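## Task

Take the box labelled SR out of the bin and set it on the grey mat so its big SR lettering faces upward. Every other box must remain upright in the bin. At the end, neither arm (nor its gripper or camera cable) may be in contact with anything.

## Robot and tools

Robot: two six-joint arms, left_arm and right_arm, each ending in a parallel two-finger gripper with a wrist camera. Cameras: cam_left_wrist and cam_right_wrist, both 896x504 pixels.

Frames. The scene frame has its origin at table-top height, halfway between the arms' nominal bases. +z is up, +x points out over the table, and left_arm sits on the +y side. Calibrated bases in the scene frame: left_arm at (+0.008, +0.310, 0) m with quat_wxyz (+1.000, 0, 0, +0.016); right_arm at (-0.025, -0.348, 0) m with quat_wxyz (+1.000, 0, 0, -0.018). Up is +z in both base frames. Every hand pose, target and wrist-camera pose is given in that arm's own base frame, not in the scene frame. The table and any fixed cameras use the scene frame. The fingers point along the gripper's +z axis and open and close along its y axis. end_effector_position is the point between the finger pads, about 1 cm short of the fingertips. Reported poses can be off by a few centimetres, more at long reach.

The 16-number row used by execute_actions and move. Numbers 1-8 are left_arm: x, y, z in metres, then the quaternion qw, qx, qy, qz (w first), then the opening. Numbers 9-16 are the same eight for right_arm. All 16 are always required. The position and quaternion are an absolute pose in that arm's base frame, not an offset. Opening runs from -1 (closed) to +1 (fully open, 0.093 m).

execute_actions(actions, cameras). actions is a list of actions. Each action is a table of up to 15 rows, and each row lasts one 1/30 s step. If a table has fewer than 15 rows, its last row is held for the remaining steps. Any target more than 0.6 m from that gripper's current position, along any of the gripper's own axes, makes the action refused for both arms. Sending an empty list just returns the state and images. cameras lists which images come back: null or ["all"] gives all, and [] gives none.

move(target, speed, blend, opening_speed, blocking, cameras). This drives each gripper in a straight line from its Hand target to the pose given. target is one row, or a list of up to 15 rows that all share a 10 s cap. Optional arguments:
- speed: metres per second, from 0.002 to 2.9, default 0.25. Rotation is capped at twice that in rad/s. Give one value, or one per target.
- blend: metres by which corners are rounded in a list of targets.
- opening_speed: rate of change of the opening, per second on the -1..1 scale, at least 0.2.
- blocking: false returns after about 0.5 s while the move carries on. A new move replaces one that is still running.

The result adds a "move:" line with the ending (done, off_target, moving, held, fault) and any limits that acted. limits=paced means a command was clipped; limits=held means a check held steps back. Paths do not avoid obstacles or the other arm, and faster moves stray and hit harder.

Other tools:
- wait(seconds): 0 to 10 s; each arm keeps its last command.
- stop(): brakes a running move.
- zoom_image(camera, region): region is [x0, y0, x1, y1] in image pixels, at most 504x504, on one of the two wrist cameras.
- read_manual(section="licences"): returns licence texts only.
- finished_scene(scene): give scene 1 or 2. This ends the scene for good, and the goal must still hold without the robot.

Control behaviour. Each step, the commanded orientation is clipped to within 40 degrees of the measured one. The arm then follows by damped IK, favouring position. One action may fall short. The "Hand target" line shows where the arm is actually being sent, so command the remainder next time. To hold an orientation, repeat the same quaternion rather than copying the drifted reading. To keep an arm still, resend its last reported pose and its present opening in every call. Writing 0 for the opening is a real command. Friction and weight can leave the gripper low, short or tilted. Check the pose after each move and correct any tilt. Keep paths away from an arm's own base, because that can flip its shoulder posture.

Gripping. grip_measured runs from +1 (open) to -1 (closed). The pads meet at about -0.94. Each millimetre of gap adds about 0.0208, and each gripper may read up to 0.02 high. For a firm grip on a rigid box, send a number at least 0.24 below the reading for its width. Keep sending that number while holding. To release, send a number well above the width reading. Dropping the opening sharply in a single step gives a brief hard squeeze. The last entry of Joint positions is the finger opening in metres.

Result lines. They give poses, Hand target, Tool commands, grip_measured, Joint positions, and joint velocities (possibly marked "within noise"). Joint torques are in the joint order, include the arm's own weight, and are noisy. Torques 1-3 wrap at ±28 N m. A MOTOR HOT line appears at 75 °C. At 90 °C the arm folds and idles, and at 100 °C it goes limp. Holding loads, keeping an arm stretched out, or pushing against something raises heat.

Avoid the following:
- dropping the box or letting go while it is still moving;
- slams and hard pushes;
- knocking over the other boxes;
- anything ending up off the table;
- arms colliding or one gripper closing on the other;
- camera cables resting on objects, which counts as touching.
Loose items may occasionally be nudged by outside disturbances. Finish with both grippers clear of everything.

Each tool is called after "Emit:" by a JSON object that holds its "name" and its "arguments".

## Session

Emit:
{"name": "execute_actions", "arguments": {"actions": []}}

Scene clock: 0.00 s.
left_arm: end_effector_position=(+0.2511, -0.0445, +0.2728) grip_measured=+1.000 end_effector_quat_wxyz=(+0.599, -0.028, +0.717, -0.356) | right_arm: end_effector_position=(+0.1972, +0.1073, +0.1081) grip_measured=+1.000 end_effector_quat_wxyz=(+0.468, +0.267, +0.820, +0.193)
Joint positions: left_arm=[0.334 0.488 0.423 0.021 0.83 -0.542 0.093] | right_arm=[1.086 0.629 0.289 -0.469 0.832 1.366 0.093]
Joint velocities: within noise
Joint torques (N m): no reading
Heat: left arm: 21 °C; right arm: 20 °C.
Hand target: left_arm +0.2509, -0.0445, +0.2744; +0.599, -0.028, +0.717, -0.355 | right_arm +0.1971, +0.1078, +0.1092; +0.467, +0.267, +0.821, +0.194
Tool commands: left_gripper/opening=+1.0 right_gripper/opening=+1.0

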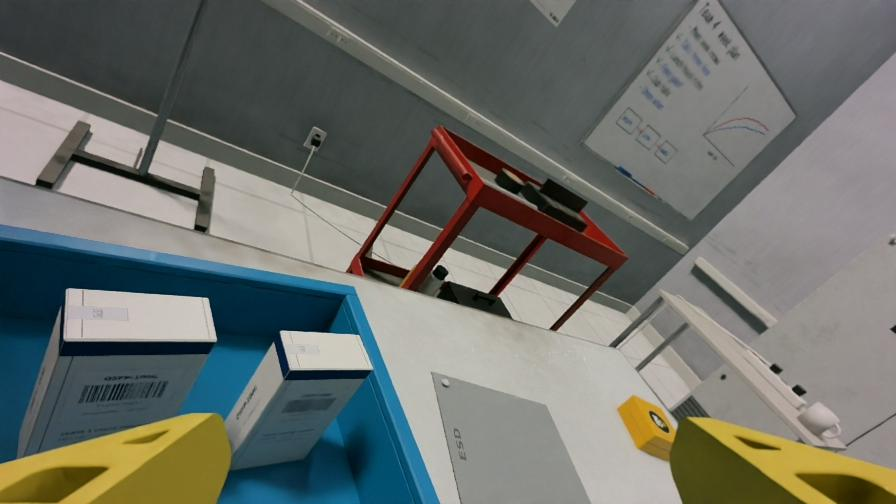

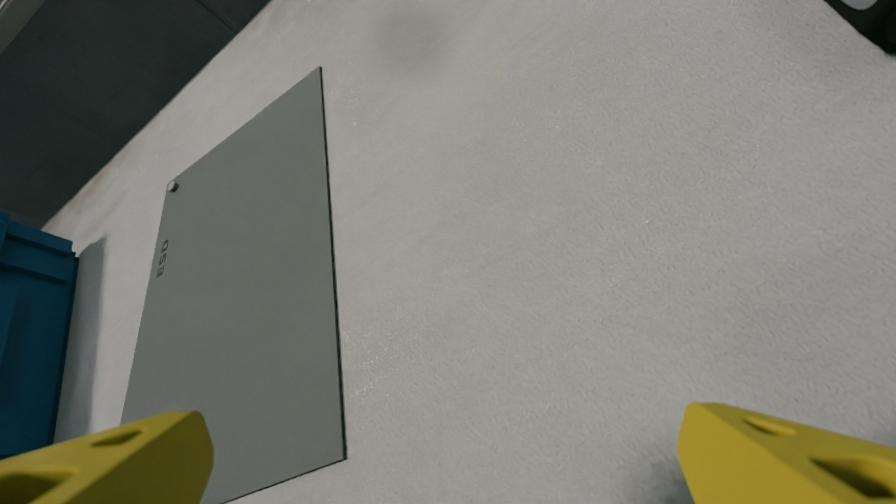

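Emit:
{"name": "move", "arguments": {"target": [0.25,0.03,0.36,0.38,0,0.925,0,1,0.1971,0.1078,0.1092,0.467,0.267,0.821,0.194,1]}}

Emit:
{"name": "zoom_image", "arguments": {"camera": "cam_left_wrist", "region": [200, 100, 700, 504]}}

Scene clock: 11.93 s.
left_arm: end_effector_position=(+0.2508, +0.0298, +0.3577) grip_measured=+1.000 end_effector_quat_wxyz=(+0.384, -0.003, +0.923, -0.005) | right_arm: end_effector_position=(+0.1972, +0.1073, +0.1081) grip_measured=+1.000 end_effector_quat_wxyz=(+0.468, +0.267, +0.820, +0.193)
Joint positions: left_arm=[0.23 1.12 1.665 -1.343 0.168 0.154 0.093] | right_arm=[1.086 0.629 0.289 -0.469 0.832 1.366 0.093]
Joint velocities: within noise
Joint torques (N m): left_arm=[-0.94 -1.14 7.79 1.81 0.04 0.15] | right_arm=[-0.32 0.2 7.6 1.42 0.51 -0.1]
Heat: left arm: 24 °C; right arm: 22 °C.
Hand target: left_arm +0.2500, +0.0299, +0.3599; +0.380, +0.000, +0.925, +0.000 | right_arm +0.1971, +0.1078, +0.1091; +0.467, +0.267, +0.821, +0.194
Off the commanded pose: left_arm 0.002 m, 1 deg | right_arm 0.001 m, 0 deg.
move: done

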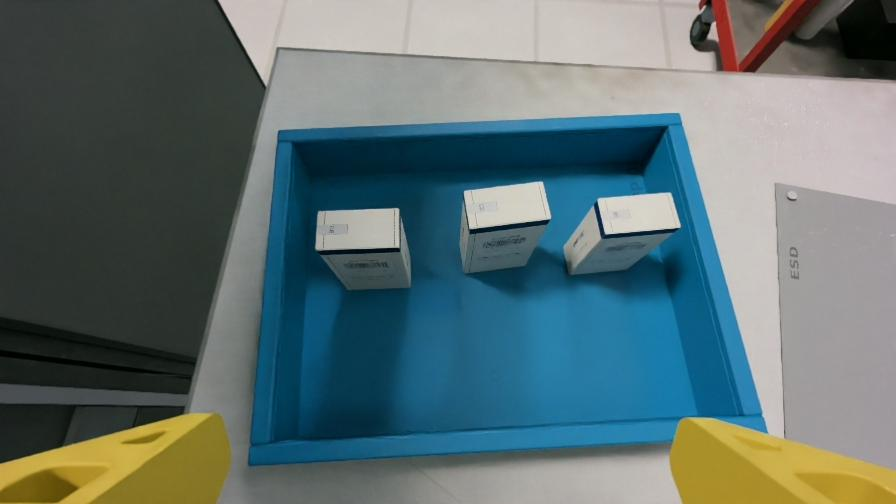

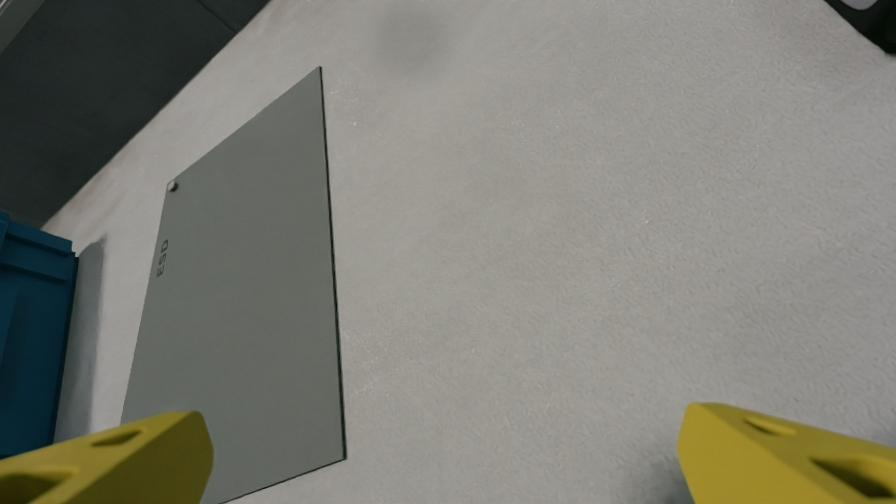

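Scaled by 1.008.

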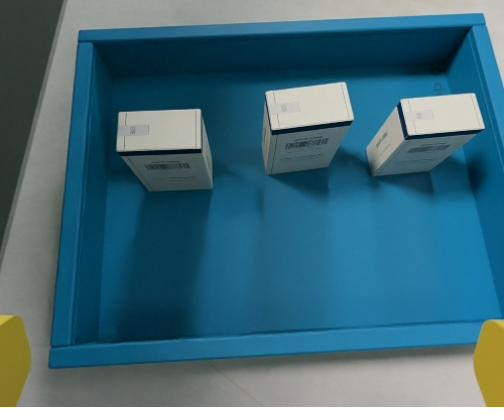

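Emit:
{"name": "zoom_image", "arguments": {"camera": "cam_left_wrist", "region": [300, 190, 420, 300]}}

Emit:
{"name": "zoom_image", "arguments": {"camera": "cam_left_wrist", "region": [440, 170, 560, 280]}}

Emit:
{"name": "zoom_image", "arguments": {"camera": "cam_left_wrist", "region": [560, 180, 690, 290]}}

Scaled by 4.200.

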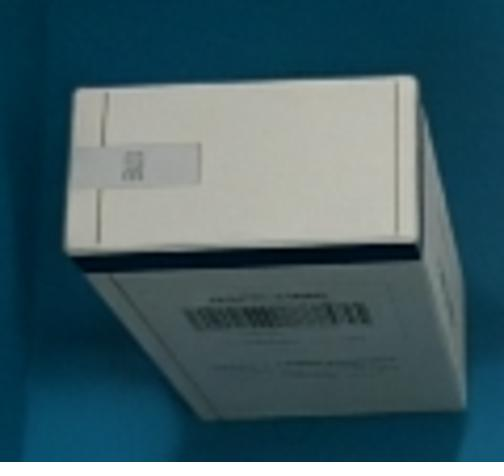

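Scaled by 4.200.

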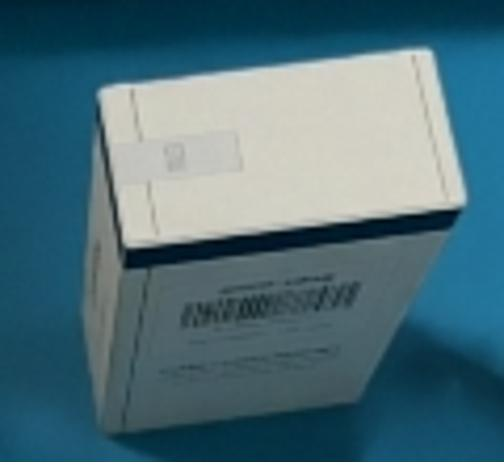

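Scaled by 3.877.

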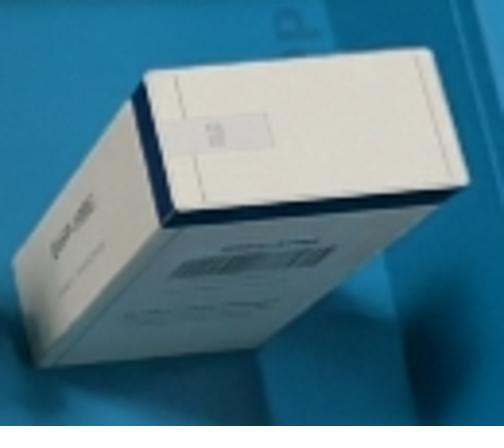

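Emit:
{"name": "move", "arguments": {"target": [0.5,0.03,0.32,-0.0872,0,0.9962,0,1,0.1971,0.1078,0.1092,0.467,0.267,0.821,0.194,1], "cameras": ["cam_left_wrist"]}}

Emit:
{"name": "zoom_image", "arguments": {"camera": "cam_left_wrist", "region": [230, 100, 680, 500]}}

Scene clock: 41.80 s.
left_arm: end_effector_position=(+0.4918, +0.0305, +0.3220) grip_measured=+1.000 end_effector_quat_wxyz=(+0.321, +0.003, +0.947, +0.021) | right_arm: end_effector_position=(+0.1972, +0.1073, +0.1081) grip_measured=+1.000 end_effector_quat_wxyz=(+0.468, +0.267, +0.820, +0.193)
Joint positions: left_arm=[0.062 2.225 2.846 -1.536 0.001 0.069 0.093] | right_arm=[1.086 0.629 0.289 -0.469 0.832 1.366 0.093]
Joint velocities: within noise
Joint torques (N m): left_arm=[-0.95 -10.11 7.16 1.91 -0.04 0.02] | right_arm=[-0.4 0.12 7.64 1.41 0.5 -0.09]
Heat: left arm: 27 °C; right arm: 26 °C.
Hand target: left_arm +0.4992, +0.0298, +0.3193; +0.326, +0.002, +0.945, +0.024 | right_arm +0.1971, +0.1078, +0.1091; +0.467, +0.267, +0.821, +0.194
Off the commanded pose: left_arm 0.008 m, 48 deg; orientation clipped | right_arm 0.001 m, 0 deg.
elbow stopped short (left arm): the move would have taken joint 3 (elbow) straighter than the controller allows.
move: off_target (left_arm); limits=paced
Images, in order (width x height): cam_left_wrist 896x504.

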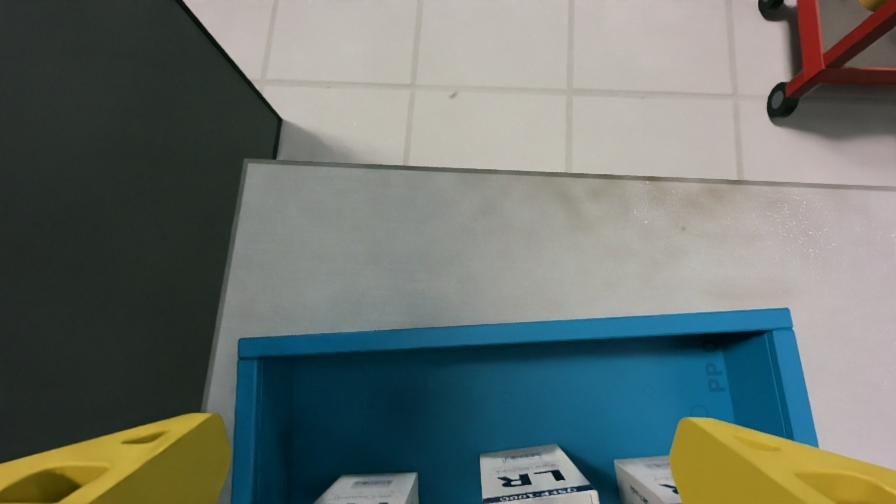

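Scaled by 1.120.

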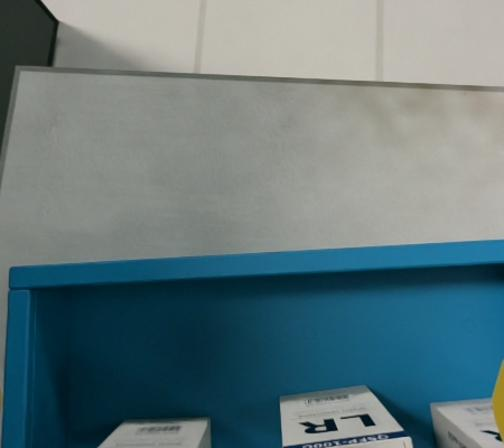

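Emit:
{"name": "zoom_image", "arguments": {"camera": "cam_left_wrist", "region": [300, 430, 440, 504]}}

Emit:
{"name": "zoom_image", "arguments": {"camera": "cam_left_wrist", "region": [600, 430, 740, 504]}}

Scaled by 3.600.

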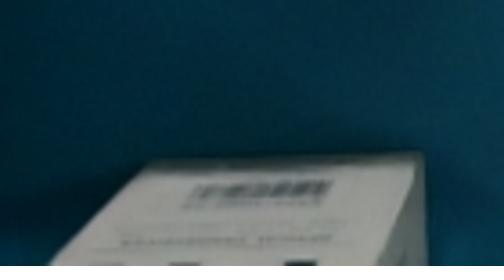

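Scaled by 3.600.

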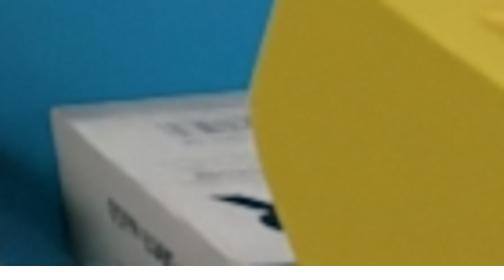

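Emit:
{"name": "move", "arguments": {"target": [0.455,-0.07,0.2,0.2164,0,0.9763,0,1,0.1971,0.1078,0.1092,0.467,0.267,0.821,0.194,1], "cameras": ["cam_left_wrist"]}}

Scene clock: 59.40 s.
left_arm: end_effector_position=(+0.4566, -0.0726, +0.1846) grip_measured=+1.000 end_effector_quat_wxyz=(+0.194, +0.006, +0.981, -0.001) | right_arm: end_effector_position=(+0.1972, +0.1073, +0.1081) grip_measured=+1.000 end_effector_quat_wxyz=(+0.468, +0.267, +0.820, +0.193)
Joint positions: left_arm=[-0.181 1.978 1.95 -1.157 -0.064 -0.157 0.093] | right_arm=[1.086 0.629 0.289 -0.469 0.832 1.366 0.093]
Joint velocities: within noise
Joint torques (N m): left_arm=[-0.46 -15.9 5.52 1.45 -0.11 0.03] | right_arm=[-0.34 0.14 7.6 1.39 0.51 -0.06]
Heat: left arm: 28 °C; right arm: 27 °C.
Hand target: left_arm +0.4549, -0.0700, +0.1999; +0.216, +0.000, +0.976, +0.000 | right_arm +0.1971, +0.1078, +0.1091; +0.467, +0.267, +0.821, +0.194
Off the commanded pose: left_arm 0.016 m, 3 deg | right_arm 0.001 m, 0 deg.
move: off_target (left_arm)
Images, in order (width x height): cam_left_wrist 896x504.

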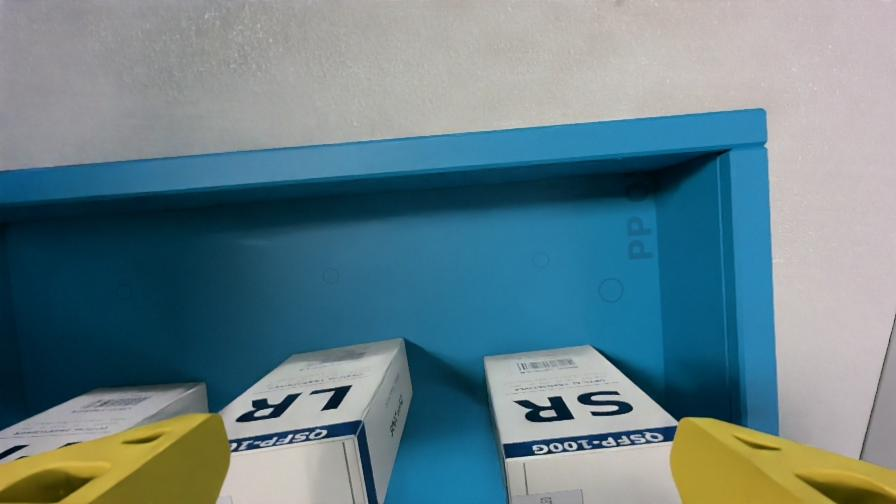

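Emit:
{"name": "move", "arguments": {"target": [0.405,-0.126,0.22,0.0871,-0.0521,0.9948,0.0046,1,0.1971,0.1078,0.1092,0.467,0.267,0.821,0.194,1], "cameras": ["cam_left_wrist"]}}

Scene clock: 76.33 s.
left_arm: end_effector_position=(+0.4034, -0.1251, +0.2258) grip_measured=+1.000 end_effector_quat_wxyz=(+0.121, -0.047, +0.992, -0.006) | right_arm: end_effector_position=(+0.1972, +0.1073, +0.1081) grip_measured=+1.000 end_effector_quat_wxyz=(+0.468, +0.267, +0.820, +0.193)
Joint positions: left_arm=[-0.332 2.051 2.278 -1.568 -0.078 -0.418 0.093] | right_arm=[1.086 0.629 0.289 -0.469 0.832 1.366 0.093]
Joint velocities: within noise
Joint torques (N m): left_arm=[-0.49 -9.1 7.8 0.78 0.01 0.02] | right_arm=[-0.35 0.2 7.69 1.43 0.51 -0.07]
Heat: left arm: 30 °C; right arm: 28 °C.
Hand target: left_arm +0.4047, -0.1260, +0.2196; +0.109, -0.051, +0.993, -0.004 | right_arm +0.1971, +0.1078, +0.1091; +0.467, +0.267, +0.821, +0.194
Off the commanded pose: left_arm 0.006 m, 4 deg | right_arm 0.001 m, 0 deg.
joint sent to its limit (left arm) — joint 4 (wrist pitch), lower limit. The joint targets are off in orientation, not in position.
move: off_target (left_arm)
Images, in order (width x height): cam_left_wrist 896x504.

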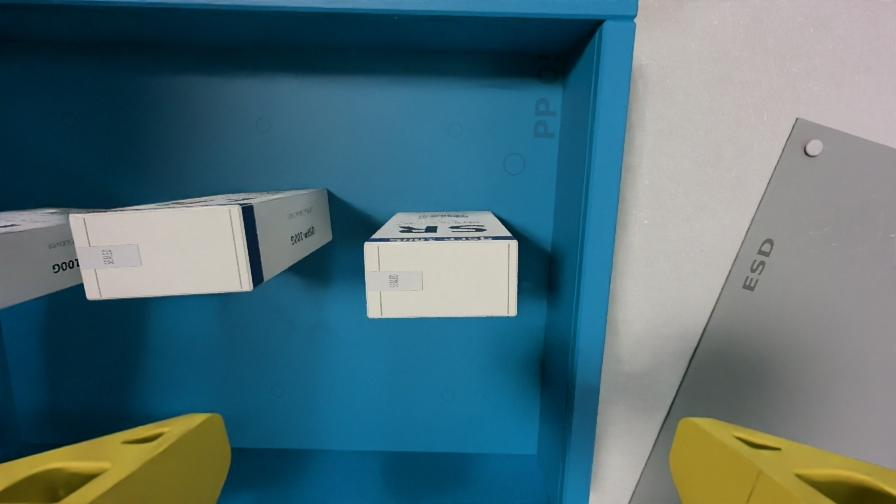

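Emit:
{"name": "move", "arguments": {"target": [[0.41,-0.1235,0.13,0.0871,-0.0521,0.9948,0.0046,1,0.1971,0.1078,0.1092,0.467,0.267,0.821,0.194,1],[0.41,-0.1235,0.092,0.0871,-0.0521,0.9948,0.0046,1,0.1971,0.1078,0.1092,0.467,0.267,0.821,0.194,1]], "cameras": ["cam_left_wrist"], "speed": 0.12}}

Scene clock: 86.03 s.
left_arm: end_effector_position=(+0.4085, -0.1246, +0.0889) grip_measured=+1.000 end_effector_quat_wxyz=(+0.079, -0.049, +0.996, +0.011) | right_arm: end_effector_position=(+0.1972, +0.1073, +0.1081) grip_measured=+1.000 end_effector_quat_wxyz=(+0.468, +0.267, +0.820, +0.193)
Joint positions: left_arm=[-0.326 2.051 1.734 -1.116 -0.077 -0.419 0.093] | right_arm=[1.086 0.629 0.289 -0.469 0.832 1.366 0.093]
Joint velocities: within noise
Joint torques (N m): left_arm=[-0.06 -13.74 5.3 0.89 0.04 0.07] | right_arm=[-0.43 0.13 7.64 1.44 0.52 -0.08]
Heat: left arm: 29 °C; right arm: 28 °C.
Hand target: left_arm +0.4100, -0.1235, +0.0919; +0.087, -0.052, +0.995, +0.005 | right_arm +0.1971, +0.1078, +0.1091; +0.467, +0.267, +0.821, +0.194
Off the commanded pose: left_arm 0.004 m, 1 deg | right_arm 0.001 m, 0 deg.
move: done
Images, in order (width x height): cam_left_wrist 896x504.

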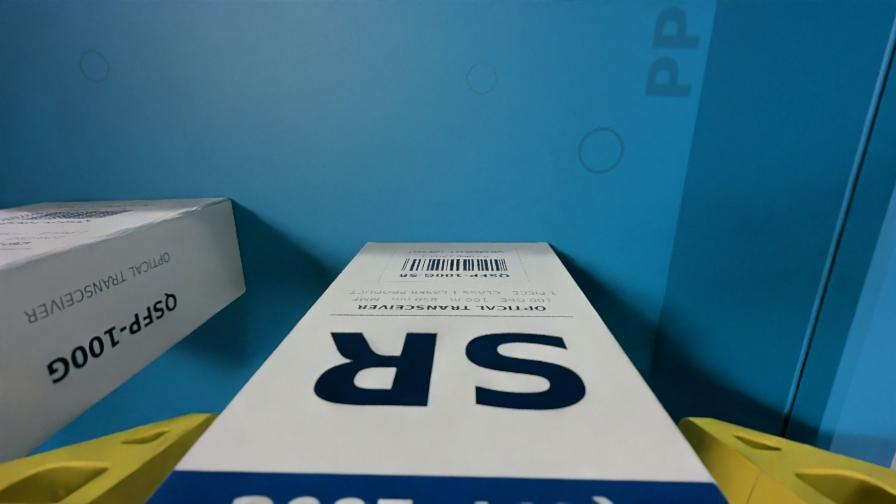

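Emit:
{"name": "move", "arguments": {"target": [0.41,-0.1235,0.092,0.0871,-0.0521,0.9948,0.0046,0.1,0.1971,0.1078,0.1092,0.467,0.267,0.821,0.194,1], "cameras": ["cam_left_wrist"], "opening_speed": 0.7}}

Scene clock: 91.63 s.
left_arm: end_effector_position=(+0.4088, -0.1245, +0.0889) grip_measured=+0.189 end_effector_quat_wxyz=(+0.079, -0.049, +0.996, +0.011) | right_arm: end_effector_position=(+0.1972, +0.1073, +0.1081) grip_measured=+1.000 end_effector_quat_wxyz=(+0.468, +0.267, +0.820, +0.193)
Joint positions: left_arm=[-0.326 2.051 1.734 -1.114 -0.077 -0.419 0.054] | right_arm=[1.086 0.629 0.289 -0.469 0.832 1.366 0.093]
Joint velocities: within noise
Joint torques (N m): left_arm=[-0.13 -13.7 5.26 0.89 0.04 0.08] | right_arm=[-0.36 0.24 7.61 1.44 0.51 -0.05]
Heat: left arm: 30 °C; right arm: 28 °C.
Hand target: left_arm +0.4100, -0.1234, +0.0919; +0.087, -0.052, +0.995, +0.005 | right_arm +0.1971, +0.1078, +0.1091; +0.467, +0.267, +0.821, +0.194
Off the commanded pose: left_arm 0.003 m, 1 deg | right_arm 0.001 m, 0 deg.
move: done
Images, in order (width x height): cam_left_wrist 896x504.

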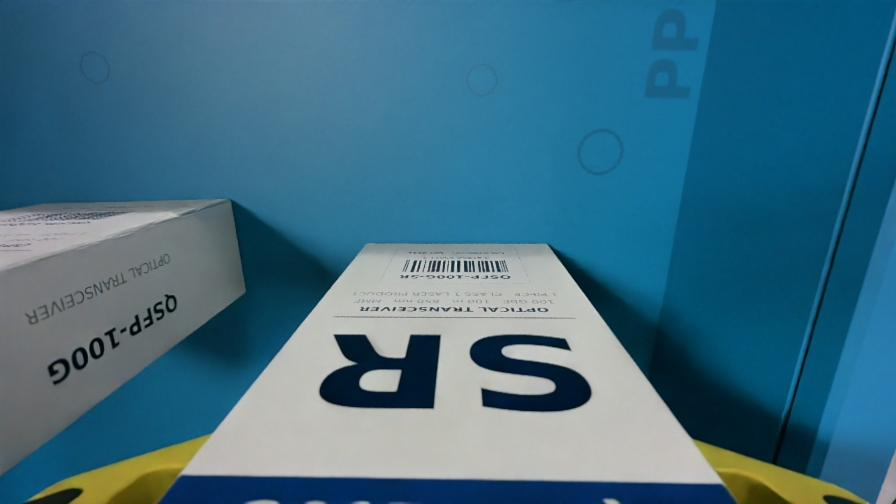

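Emit:
{"name": "move", "arguments": {"target": [[0.4,-0.1235,0.24,0.1305,-0.0519,0.990,0.007,0.1,0.1971,0.1078,0.1092,0.467,0.267,0.821,0.194,1],[0.34,-0.36,0.25,0.1298,0.1036,0.9860,-0.0136,0.1,0.1971,0.1078,0.1092,0.467,0.267,0.821,0.194,1]], "blend": 0.03, "speed": 0.2}}

Scene clock: 110.60 s.
left_arm: end_effector_position=(+0.3342, -0.3596, +0.2540) grip_measured=+0.173 end_effector_quat_wxyz=(+0.209, +0.116, +0.967, -0.090) | right_arm: end_effector_position=(+0.1972, +0.1073, +0.1081) grip_measured=+1.000 end_effector_quat_wxyz=(+0.468, +0.267, +0.820, +0.193)
Joint positions: left_arm=[-0.874 2.287 2.731 -1.579 -0.153 -0.601 0.054] | right_arm=[1.086 0.629 0.289 -0.469 0.832 1.366 0.093]
Joint velocities: within noise
Joint torques (N m): left_arm=[-0.24 -10.86 7.91 1.32 -0.21 0] | right_arm=[-0.39 0.2 7.69 1.4 0.5 -0.07]
Heat: left arm: 33 °C; right arm: 29 °C.
Hand target: left_arm +0.3396, -0.3596, +0.2495; +0.212, +0.109, +0.968, -0.083 | right_arm +0.1971, +0.1078, +0.1091; +0.467, +0.267, +0.821, +0.194
Off the commanded pose: left_arm 0.007 m, 13 deg | right_arm 0.001 m, 0 deg.
joint sent to its limit (left arm) — joint 4 (wrist pitch), lower limit. The joint targets are off in orientation, not in position.
move: off_target (left_arm)

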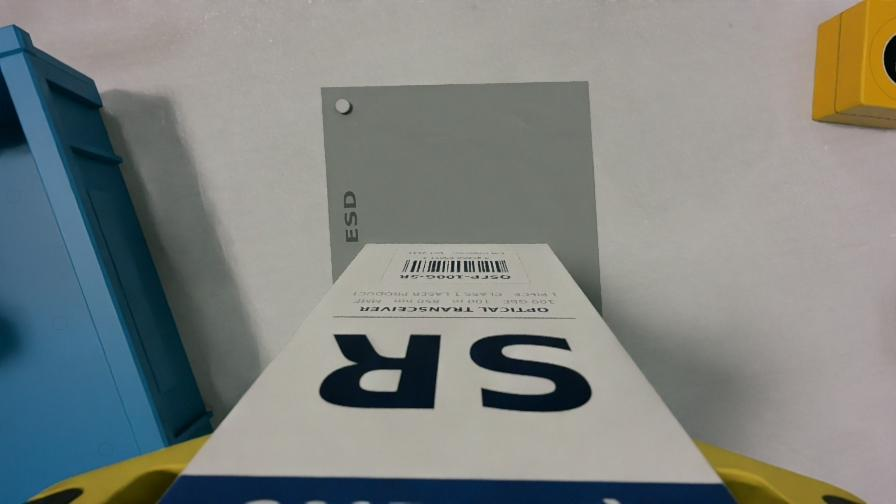

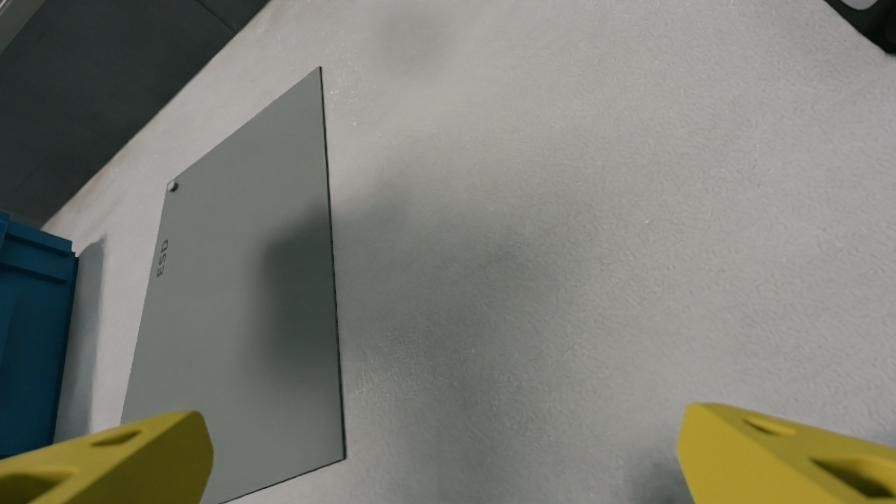

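Emit:
{"name": "move", "arguments": {"target": [[0.355,-0.421,0.2,0.5343,0.0881,0.8388,-0.0561,0.1,0.1971,0.1078,0.1092,0.467,0.267,0.821,0.194,1],[0.36,-0.422,0.105,0.5343,0.0881,0.8388,-0.0561,0.1,0.1971,0.1078,0.1092,0.467,0.267,0.821,0.194,1]], "speed": 0.2}}

Scene clock: 132.83 s.
left_arm: end_effector_position=(+0.3550, -0.4241, +0.1103) grip_measured=+0.173 end_effector_quat_wxyz=(+0.528, +0.094, +0.842, -0.060) | right_arm: end_effector_position=(+0.1972, +0.1073, +0.1081) grip_measured=+1.000 end_effector_quat_wxyz=(+0.468, +0.267, +0.820, +0.193)
Joint positions: left_arm=[-1.083 2.114 1.413 0.065 -0.75 -0.467 0.054] | right_arm=[1.086 0.629 0.289 -0.469 0.832 1.366 0.093]
Joint velocities: within noise
Joint torques (N m): left_arm=[0.01 -11.52 6.31 2.32 -0.36 0.11] | right_arm=[-0.44 0.21 7.57 1.41 0.51 -0.1]
Heat: left arm: 35 °C; right arm: 29 °C.
Hand target: left_arm +0.3598, -0.4219, +0.1050; +0.534, +0.088, +0.839, -0.056 | right_arm +0.1971, +0.1078, +0.1091; +0.467, +0.267, +0.821, +0.194
Off the commanded pose: left_arm 0.008 m, 1 deg | right_arm 0.001 m, 0 deg.
move: done

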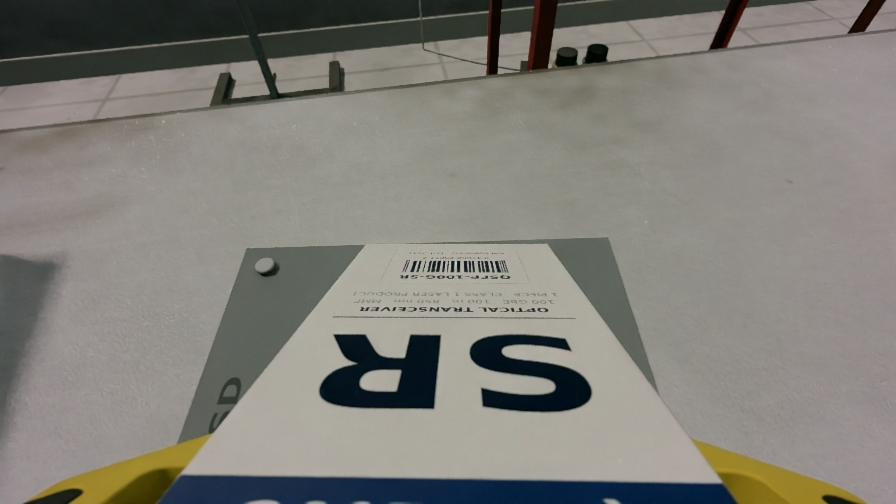

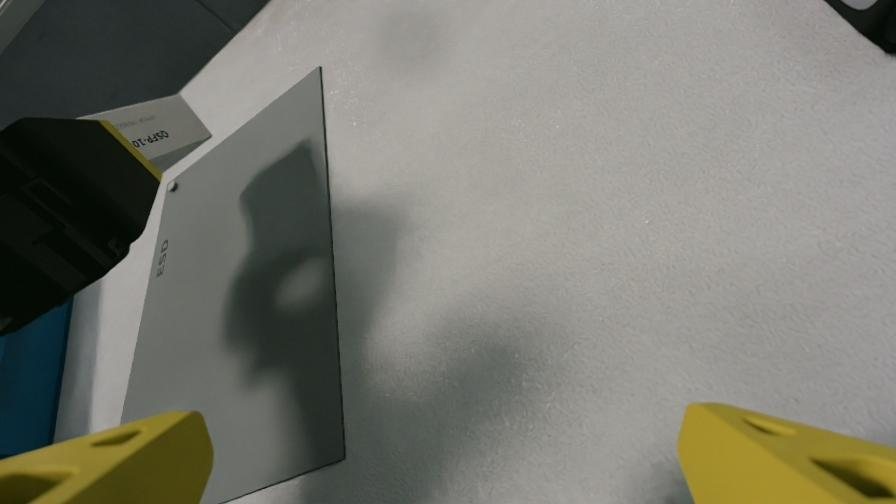

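Emit:
{"name": "move", "arguments": {"target": [0.37,-0.408,0.064,0.5343,0.0881,0.8388,-0.0561,0.1,0.1971,0.1078,0.1092,0.467,0.267,0.821,0.194,1], "speed": 0.06}}

Scene clock: 139.53 s.
left_arm: end_effector_position=(+0.3680, -0.4086, +0.0751) grip_measured=+0.173 end_effector_quat_wxyz=(+0.535, +0.087, +0.839, -0.057) | right_arm: end_effector_position=(+0.1972, +0.1073, +0.1081) grip_measured=+1.000 end_effector_quat_wxyz=(+0.468, +0.267, +0.820, +0.193)
Joint positions: left_arm=[-1.045 2.165 1.317 0.242 -0.738 -0.439 0.054] | right_arm=[1.086 0.629 0.289 -0.469 0.832 1.366 0.093]
Joint velocities: within noise
Joint torques (N m): left_arm=[-0.18 -10.82 5.64 2.36 -0.18 0.11] | right_arm=[-0.38 0.16 7.61 1.41 0.53 -0.06]
Heat: left arm: 35 °C; right arm: 30 °C.
Hand target: left_arm +0.3697, -0.4077, +0.0642; +0.534, +0.088, +0.839, -0.056 | right_arm +0.1971, +0.1078, +0.1091; +0.467, +0.267, +0.821, +0.194
Off the commanded pose: left_arm 0.011 m, 0 deg | right_arm 0.001 m, 0 deg.
move: off_target (left_arm)

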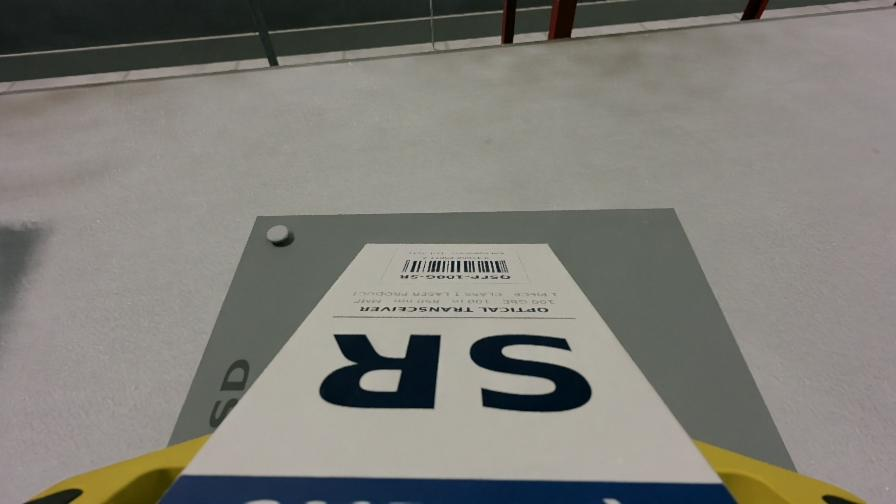

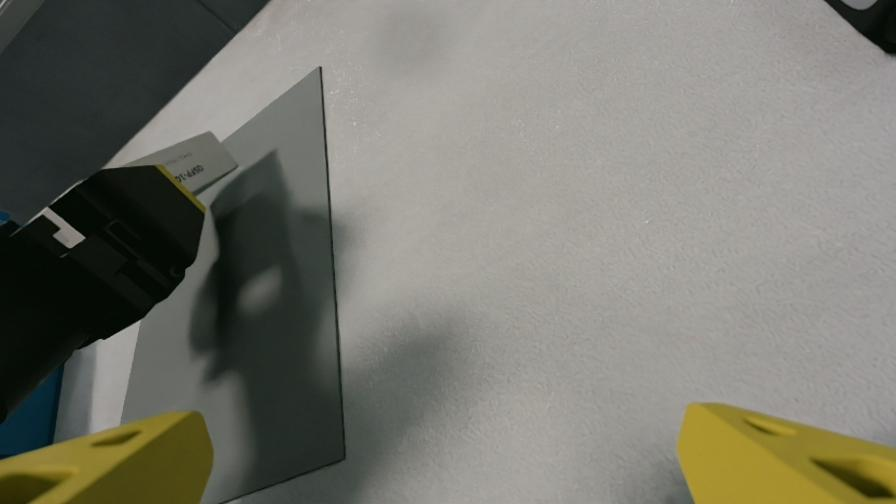

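Emit:
{"name": "move", "arguments": {"target": [0.368,-0.408,0.05,0.5343,0.0881,0.8388,-0.0561,0.3,0.1971,0.1078,0.1092,0.467,0.267,0.821,0.194,1], "speed": 0.05}}

Emit:
{"name": "zoom_image", "arguments": {"camera": "cam_right_wrist", "region": [60, 80, 360, 300]}}

Scene clock: 143.80 s.
left_arm: end_effector_position=(+0.3677, -0.4083, +0.0624) grip_measured=+0.303 end_effector_quat_wxyz=(+0.535, +0.087, +0.838, -0.057) | right_arm: end_effector_position=(+0.1972, +0.1073, +0.1081) grip_measured=+1.000 end_effector_quat_wxyz=(+0.468, +0.267, +0.820, +0.193)
Joint positions: left_arm=[-1.045 2.192 1.301 0.286 -0.737 -0.438 0.06] | right_arm=[1.086 0.629 0.289 -0.469 0.832 1.366 0.093]
Joint velocities: within noise
Joint torques (N m): left_arm=[-0.47 -10.61 5.46 2.36 -0.22 0.09] | right_arm=[-0.4 0.1 7.61 1.4 0.52 -0.08]
Heat: left arm: 36 °C; right arm: 30 °C.
Hand target: left_arm +0.3677, -0.4077, +0.0501; +0.534, +0.088, +0.839, -0.056 | right_arm +0.1971, +0.1078, +0.1091; +0.467, +0.267, +0.821, +0.194
Off the commanded pose: left_arm 0.012 m, 0 deg | right_arm 0.001 m, 0 deg.
move: off_target (left_arm)

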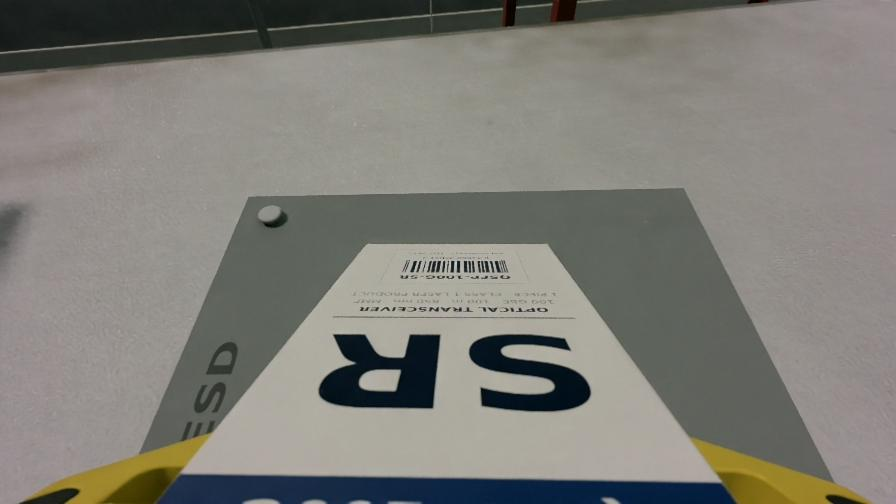

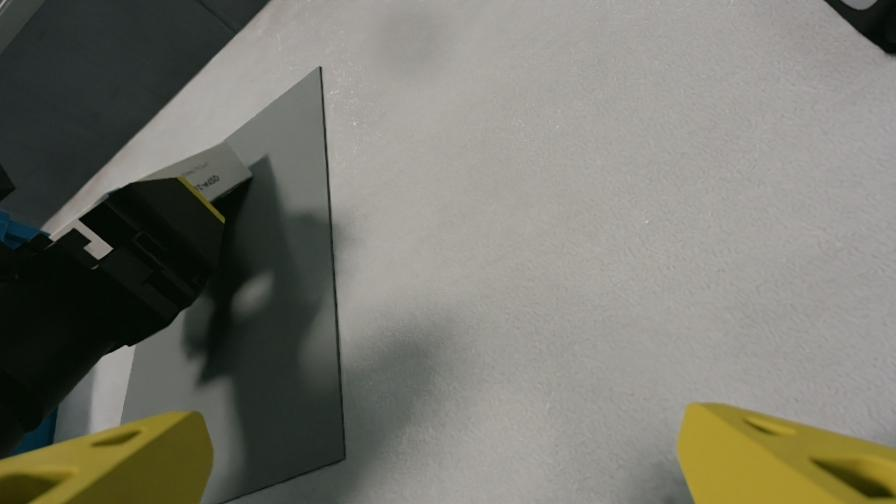

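Scaled by 1.680.

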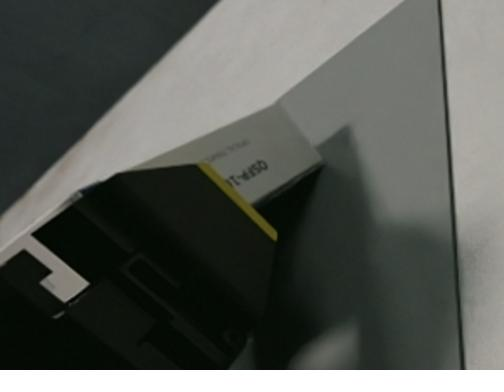

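Emit:
{"name": "move", "arguments": {"target": [0.365,-0.408,0.036,0.5343,0.0881,0.8388,-0.0561,0.3,0.1971,0.1078,0.1092,0.467,0.267,0.821,0.194,1], "speed": 0.05}}

Emit:
{"name": "zoom_image", "arguments": {"camera": "cam_right_wrist", "region": [60, 80, 360, 300]}}

Scene clock: 148.07 s.
left_arm: end_effector_position=(+0.3696, -0.4086, +0.0581) grip_measured=+0.303 end_effector_quat_wxyz=(+0.545, +0.077, +0.832, -0.064) | right_arm: end_effector_position=(+0.1972, +0.1073, +0.1081) grip_measured=+1.000 end_effector_quat_wxyz=(+0.468, +0.267, +0.820, +0.193)
Joint positions: left_arm=[-1.045 2.213 1.286 0.353 -0.749 -0.438 0.06] | right_arm=[1.086 0.629 0.289 -0.469 0.832 1.366 0.093]
Joint velocities: within noise
Joint torques (N m): left_arm=[-0.91 -9.95 5 2.16 -0.13 0.04] | right_arm=[-0.42 0.28 7.66 1.42 0.5 -0.09]
Heat: left arm: 36 °C; right arm: 30 °C.
Hand target: left_arm +0.3645, -0.4074, +0.0364; +0.534, +0.088, +0.839, -0.056 | right_arm +0.1971, +0.1078, +0.1091; +0.467, +0.267, +0.821, +0.194
Off the commanded pose: left_arm 0.023 m, 2 deg | right_arm 0.001 m, 0 deg.
move: off_target (left_arm)

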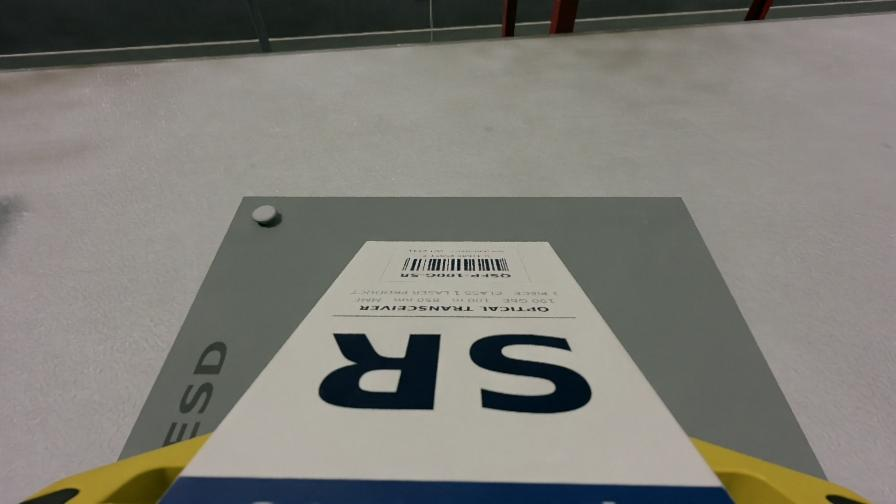

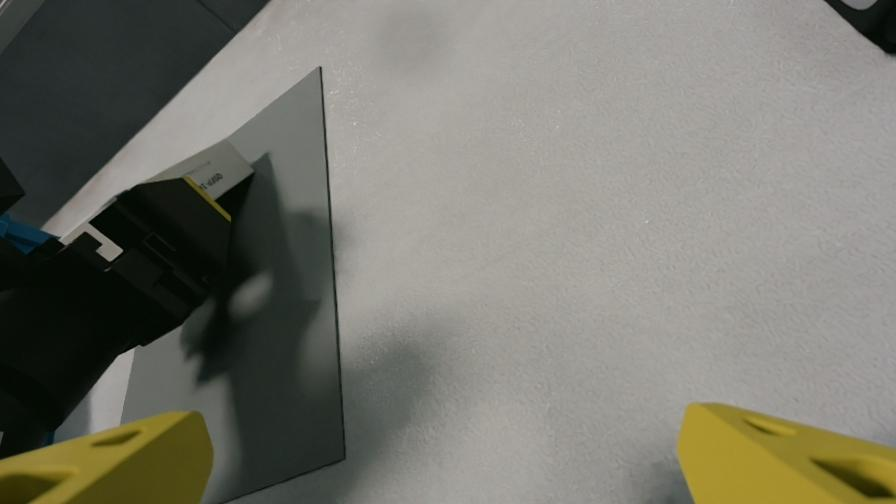

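Scaled by 1.680.

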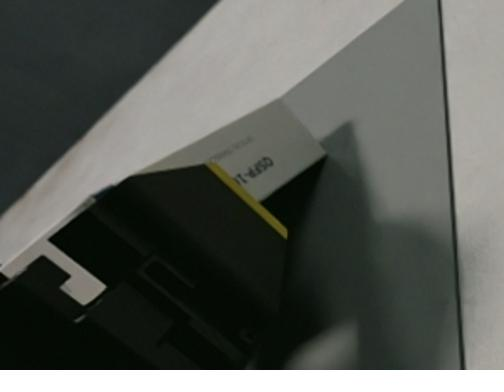

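Emit:
{"name": "move", "arguments": {"target": [0.357,-0.406,0.036,0.5343,0.0881,0.8388,-0.0561,0.36,0.1971,0.1078,0.1092,0.467,0.267,0.821,0.194,1], "speed": 0.05, "opening_speed": 0.2}}

Scene clock: 151.00 s.
left_arm: end_effector_position=(+0.3606, -0.4076, +0.0490) grip_measured=+0.358 end_effector_quat_wxyz=(+0.539, +0.086, +0.836, -0.060) | right_arm: end_effector_position=(+0.1972, +0.1073, +0.1081) grip_measured=+1.000 end_effector_quat_wxyz=(+0.468, +0.267, +0.820, +0.193)
Joint positions: left_arm=[-1.059 2.213 1.259 0.356 -0.749 -0.442 0.062] | right_arm=[1.086 0.629 0.289 -0.469 0.832 1.366 0.093]
Joint velocities: within noise
Joint torques (N m): left_arm=[-0.92 -11.12 5.04 2.16 -0.26 -0.02] | right_arm=[-0.39 0.16 7.54 1.4 0.51 -0.06]
Heat: left arm: 35 °C; right arm: 30 °C.
Hand target: left_arm +0.3569, -0.4058, +0.0361; +0.534, +0.088, +0.839, -0.056 | right_arm +0.1971, +0.1078, +0.1091; +0.467, +0.267, +0.821, +0.194
Off the commanded pose: left_arm 0.014 m, 1 deg | right_arm 0.001 m, 0 deg.
move: off_target (left_arm)

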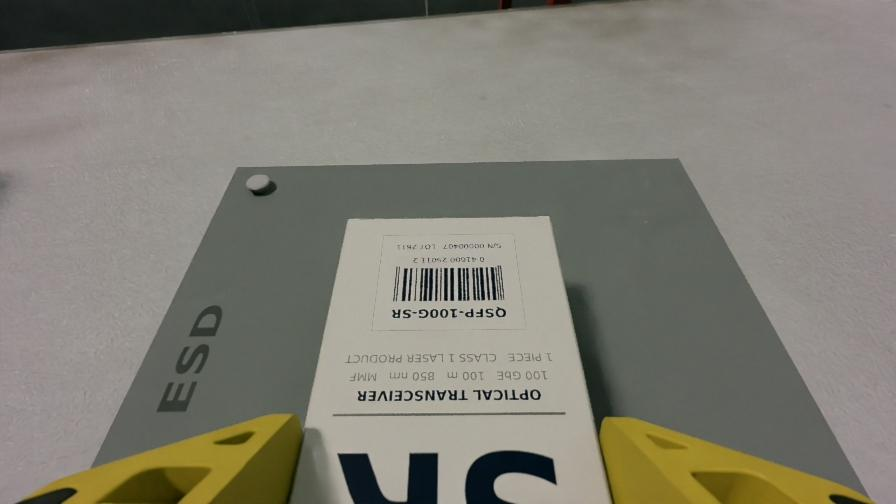

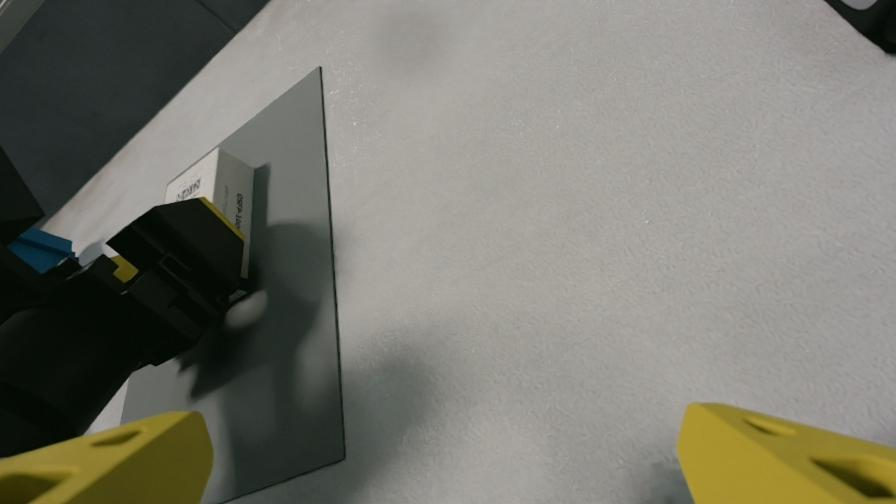

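Emit:
{"name": "zoom_image", "arguments": {"camera": "cam_right_wrist", "region": [100, 120, 320, 320]}}

Scaled by 2.291.

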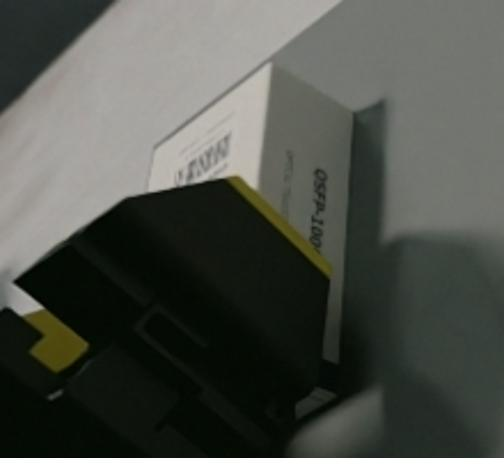

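Flat. Open and retreat back/up.

Emit:
{"name": "move", "arguments": {"target": [[0.3606,-0.4076,0.05,0.5343,0.0881,0.8388,-0.0561,0.9,0.1971,0.1078,0.1092,0.467,0.267,0.821,0.194,1],[0.345,-0.404,0.08,0.5343,0.0881,0.8388,-0.0561,0.9,0.1971,0.1078,0.1092,0.467,0.267,0.821,0.194,1],[0.29,-0.37,0.17,0.5343,0.0881,0.8388,-0.0561,0.9,0.1971,0.1078,0.1092,0.467,0.267,0.821,0.194,1]], "speed": 0.1, "opening_speed": 0.8}}

Scene clock: 158.70 s.
left_arm: end_effector_position=(+0.2931, -0.3755, +0.1617) grip_measured=+0.898 end_effector_quat_wxyz=(+0.531, +0.095, +0.841, -0.054) | right_arm: end_effector_position=(+0.1972, +0.1073, +0.1081) grip_measured=+1.000 end_effector_quat_wxyz=(+0.468, +0.267, +0.820, +0.193)
Joint positions: left_arm=[-1.172 1.799 1.198 -0.093 -0.831 -0.539 0.088] | right_arm=[1.086 0.629 0.289 -0.469 0.832 1.366 0.093]
Joint velocities: within noise
Joint torques (N m): left_arm=[-0.8 -13.33 6.04 1.77 -0.39 -0.01] | right_arm=[-0.32 0.17 7.64 1.41 0.51 -0.09]
Heat: left arm: 35 °C; right arm: 30 °C.
Hand target: left_arm +0.2902, -0.3703, +0.1699; +0.534, +0.088, +0.839, -0.056 | right_arm +0.1971, +0.1078, +0.1091; +0.467, +0.267, +0.821, +0.194
Off the commanded pose: left_arm 0.010 m, 1 deg | right_arm 0.001 m, 0 deg.
move: done

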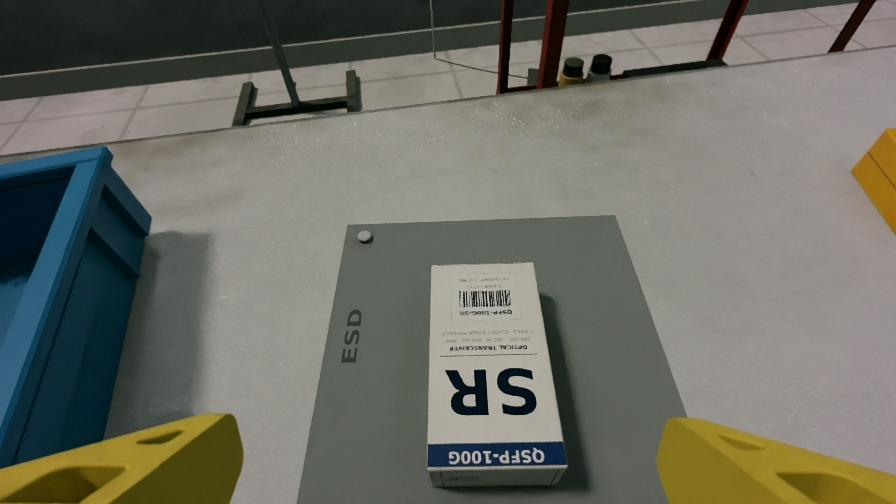

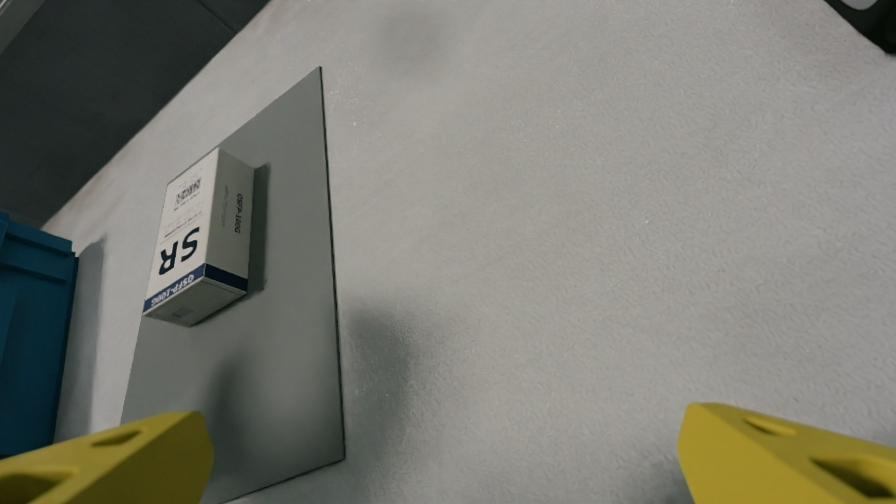

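Emit:
{"name": "finished_scene", "arguments": {"scene": 1}}

The scene is finished: the task was done.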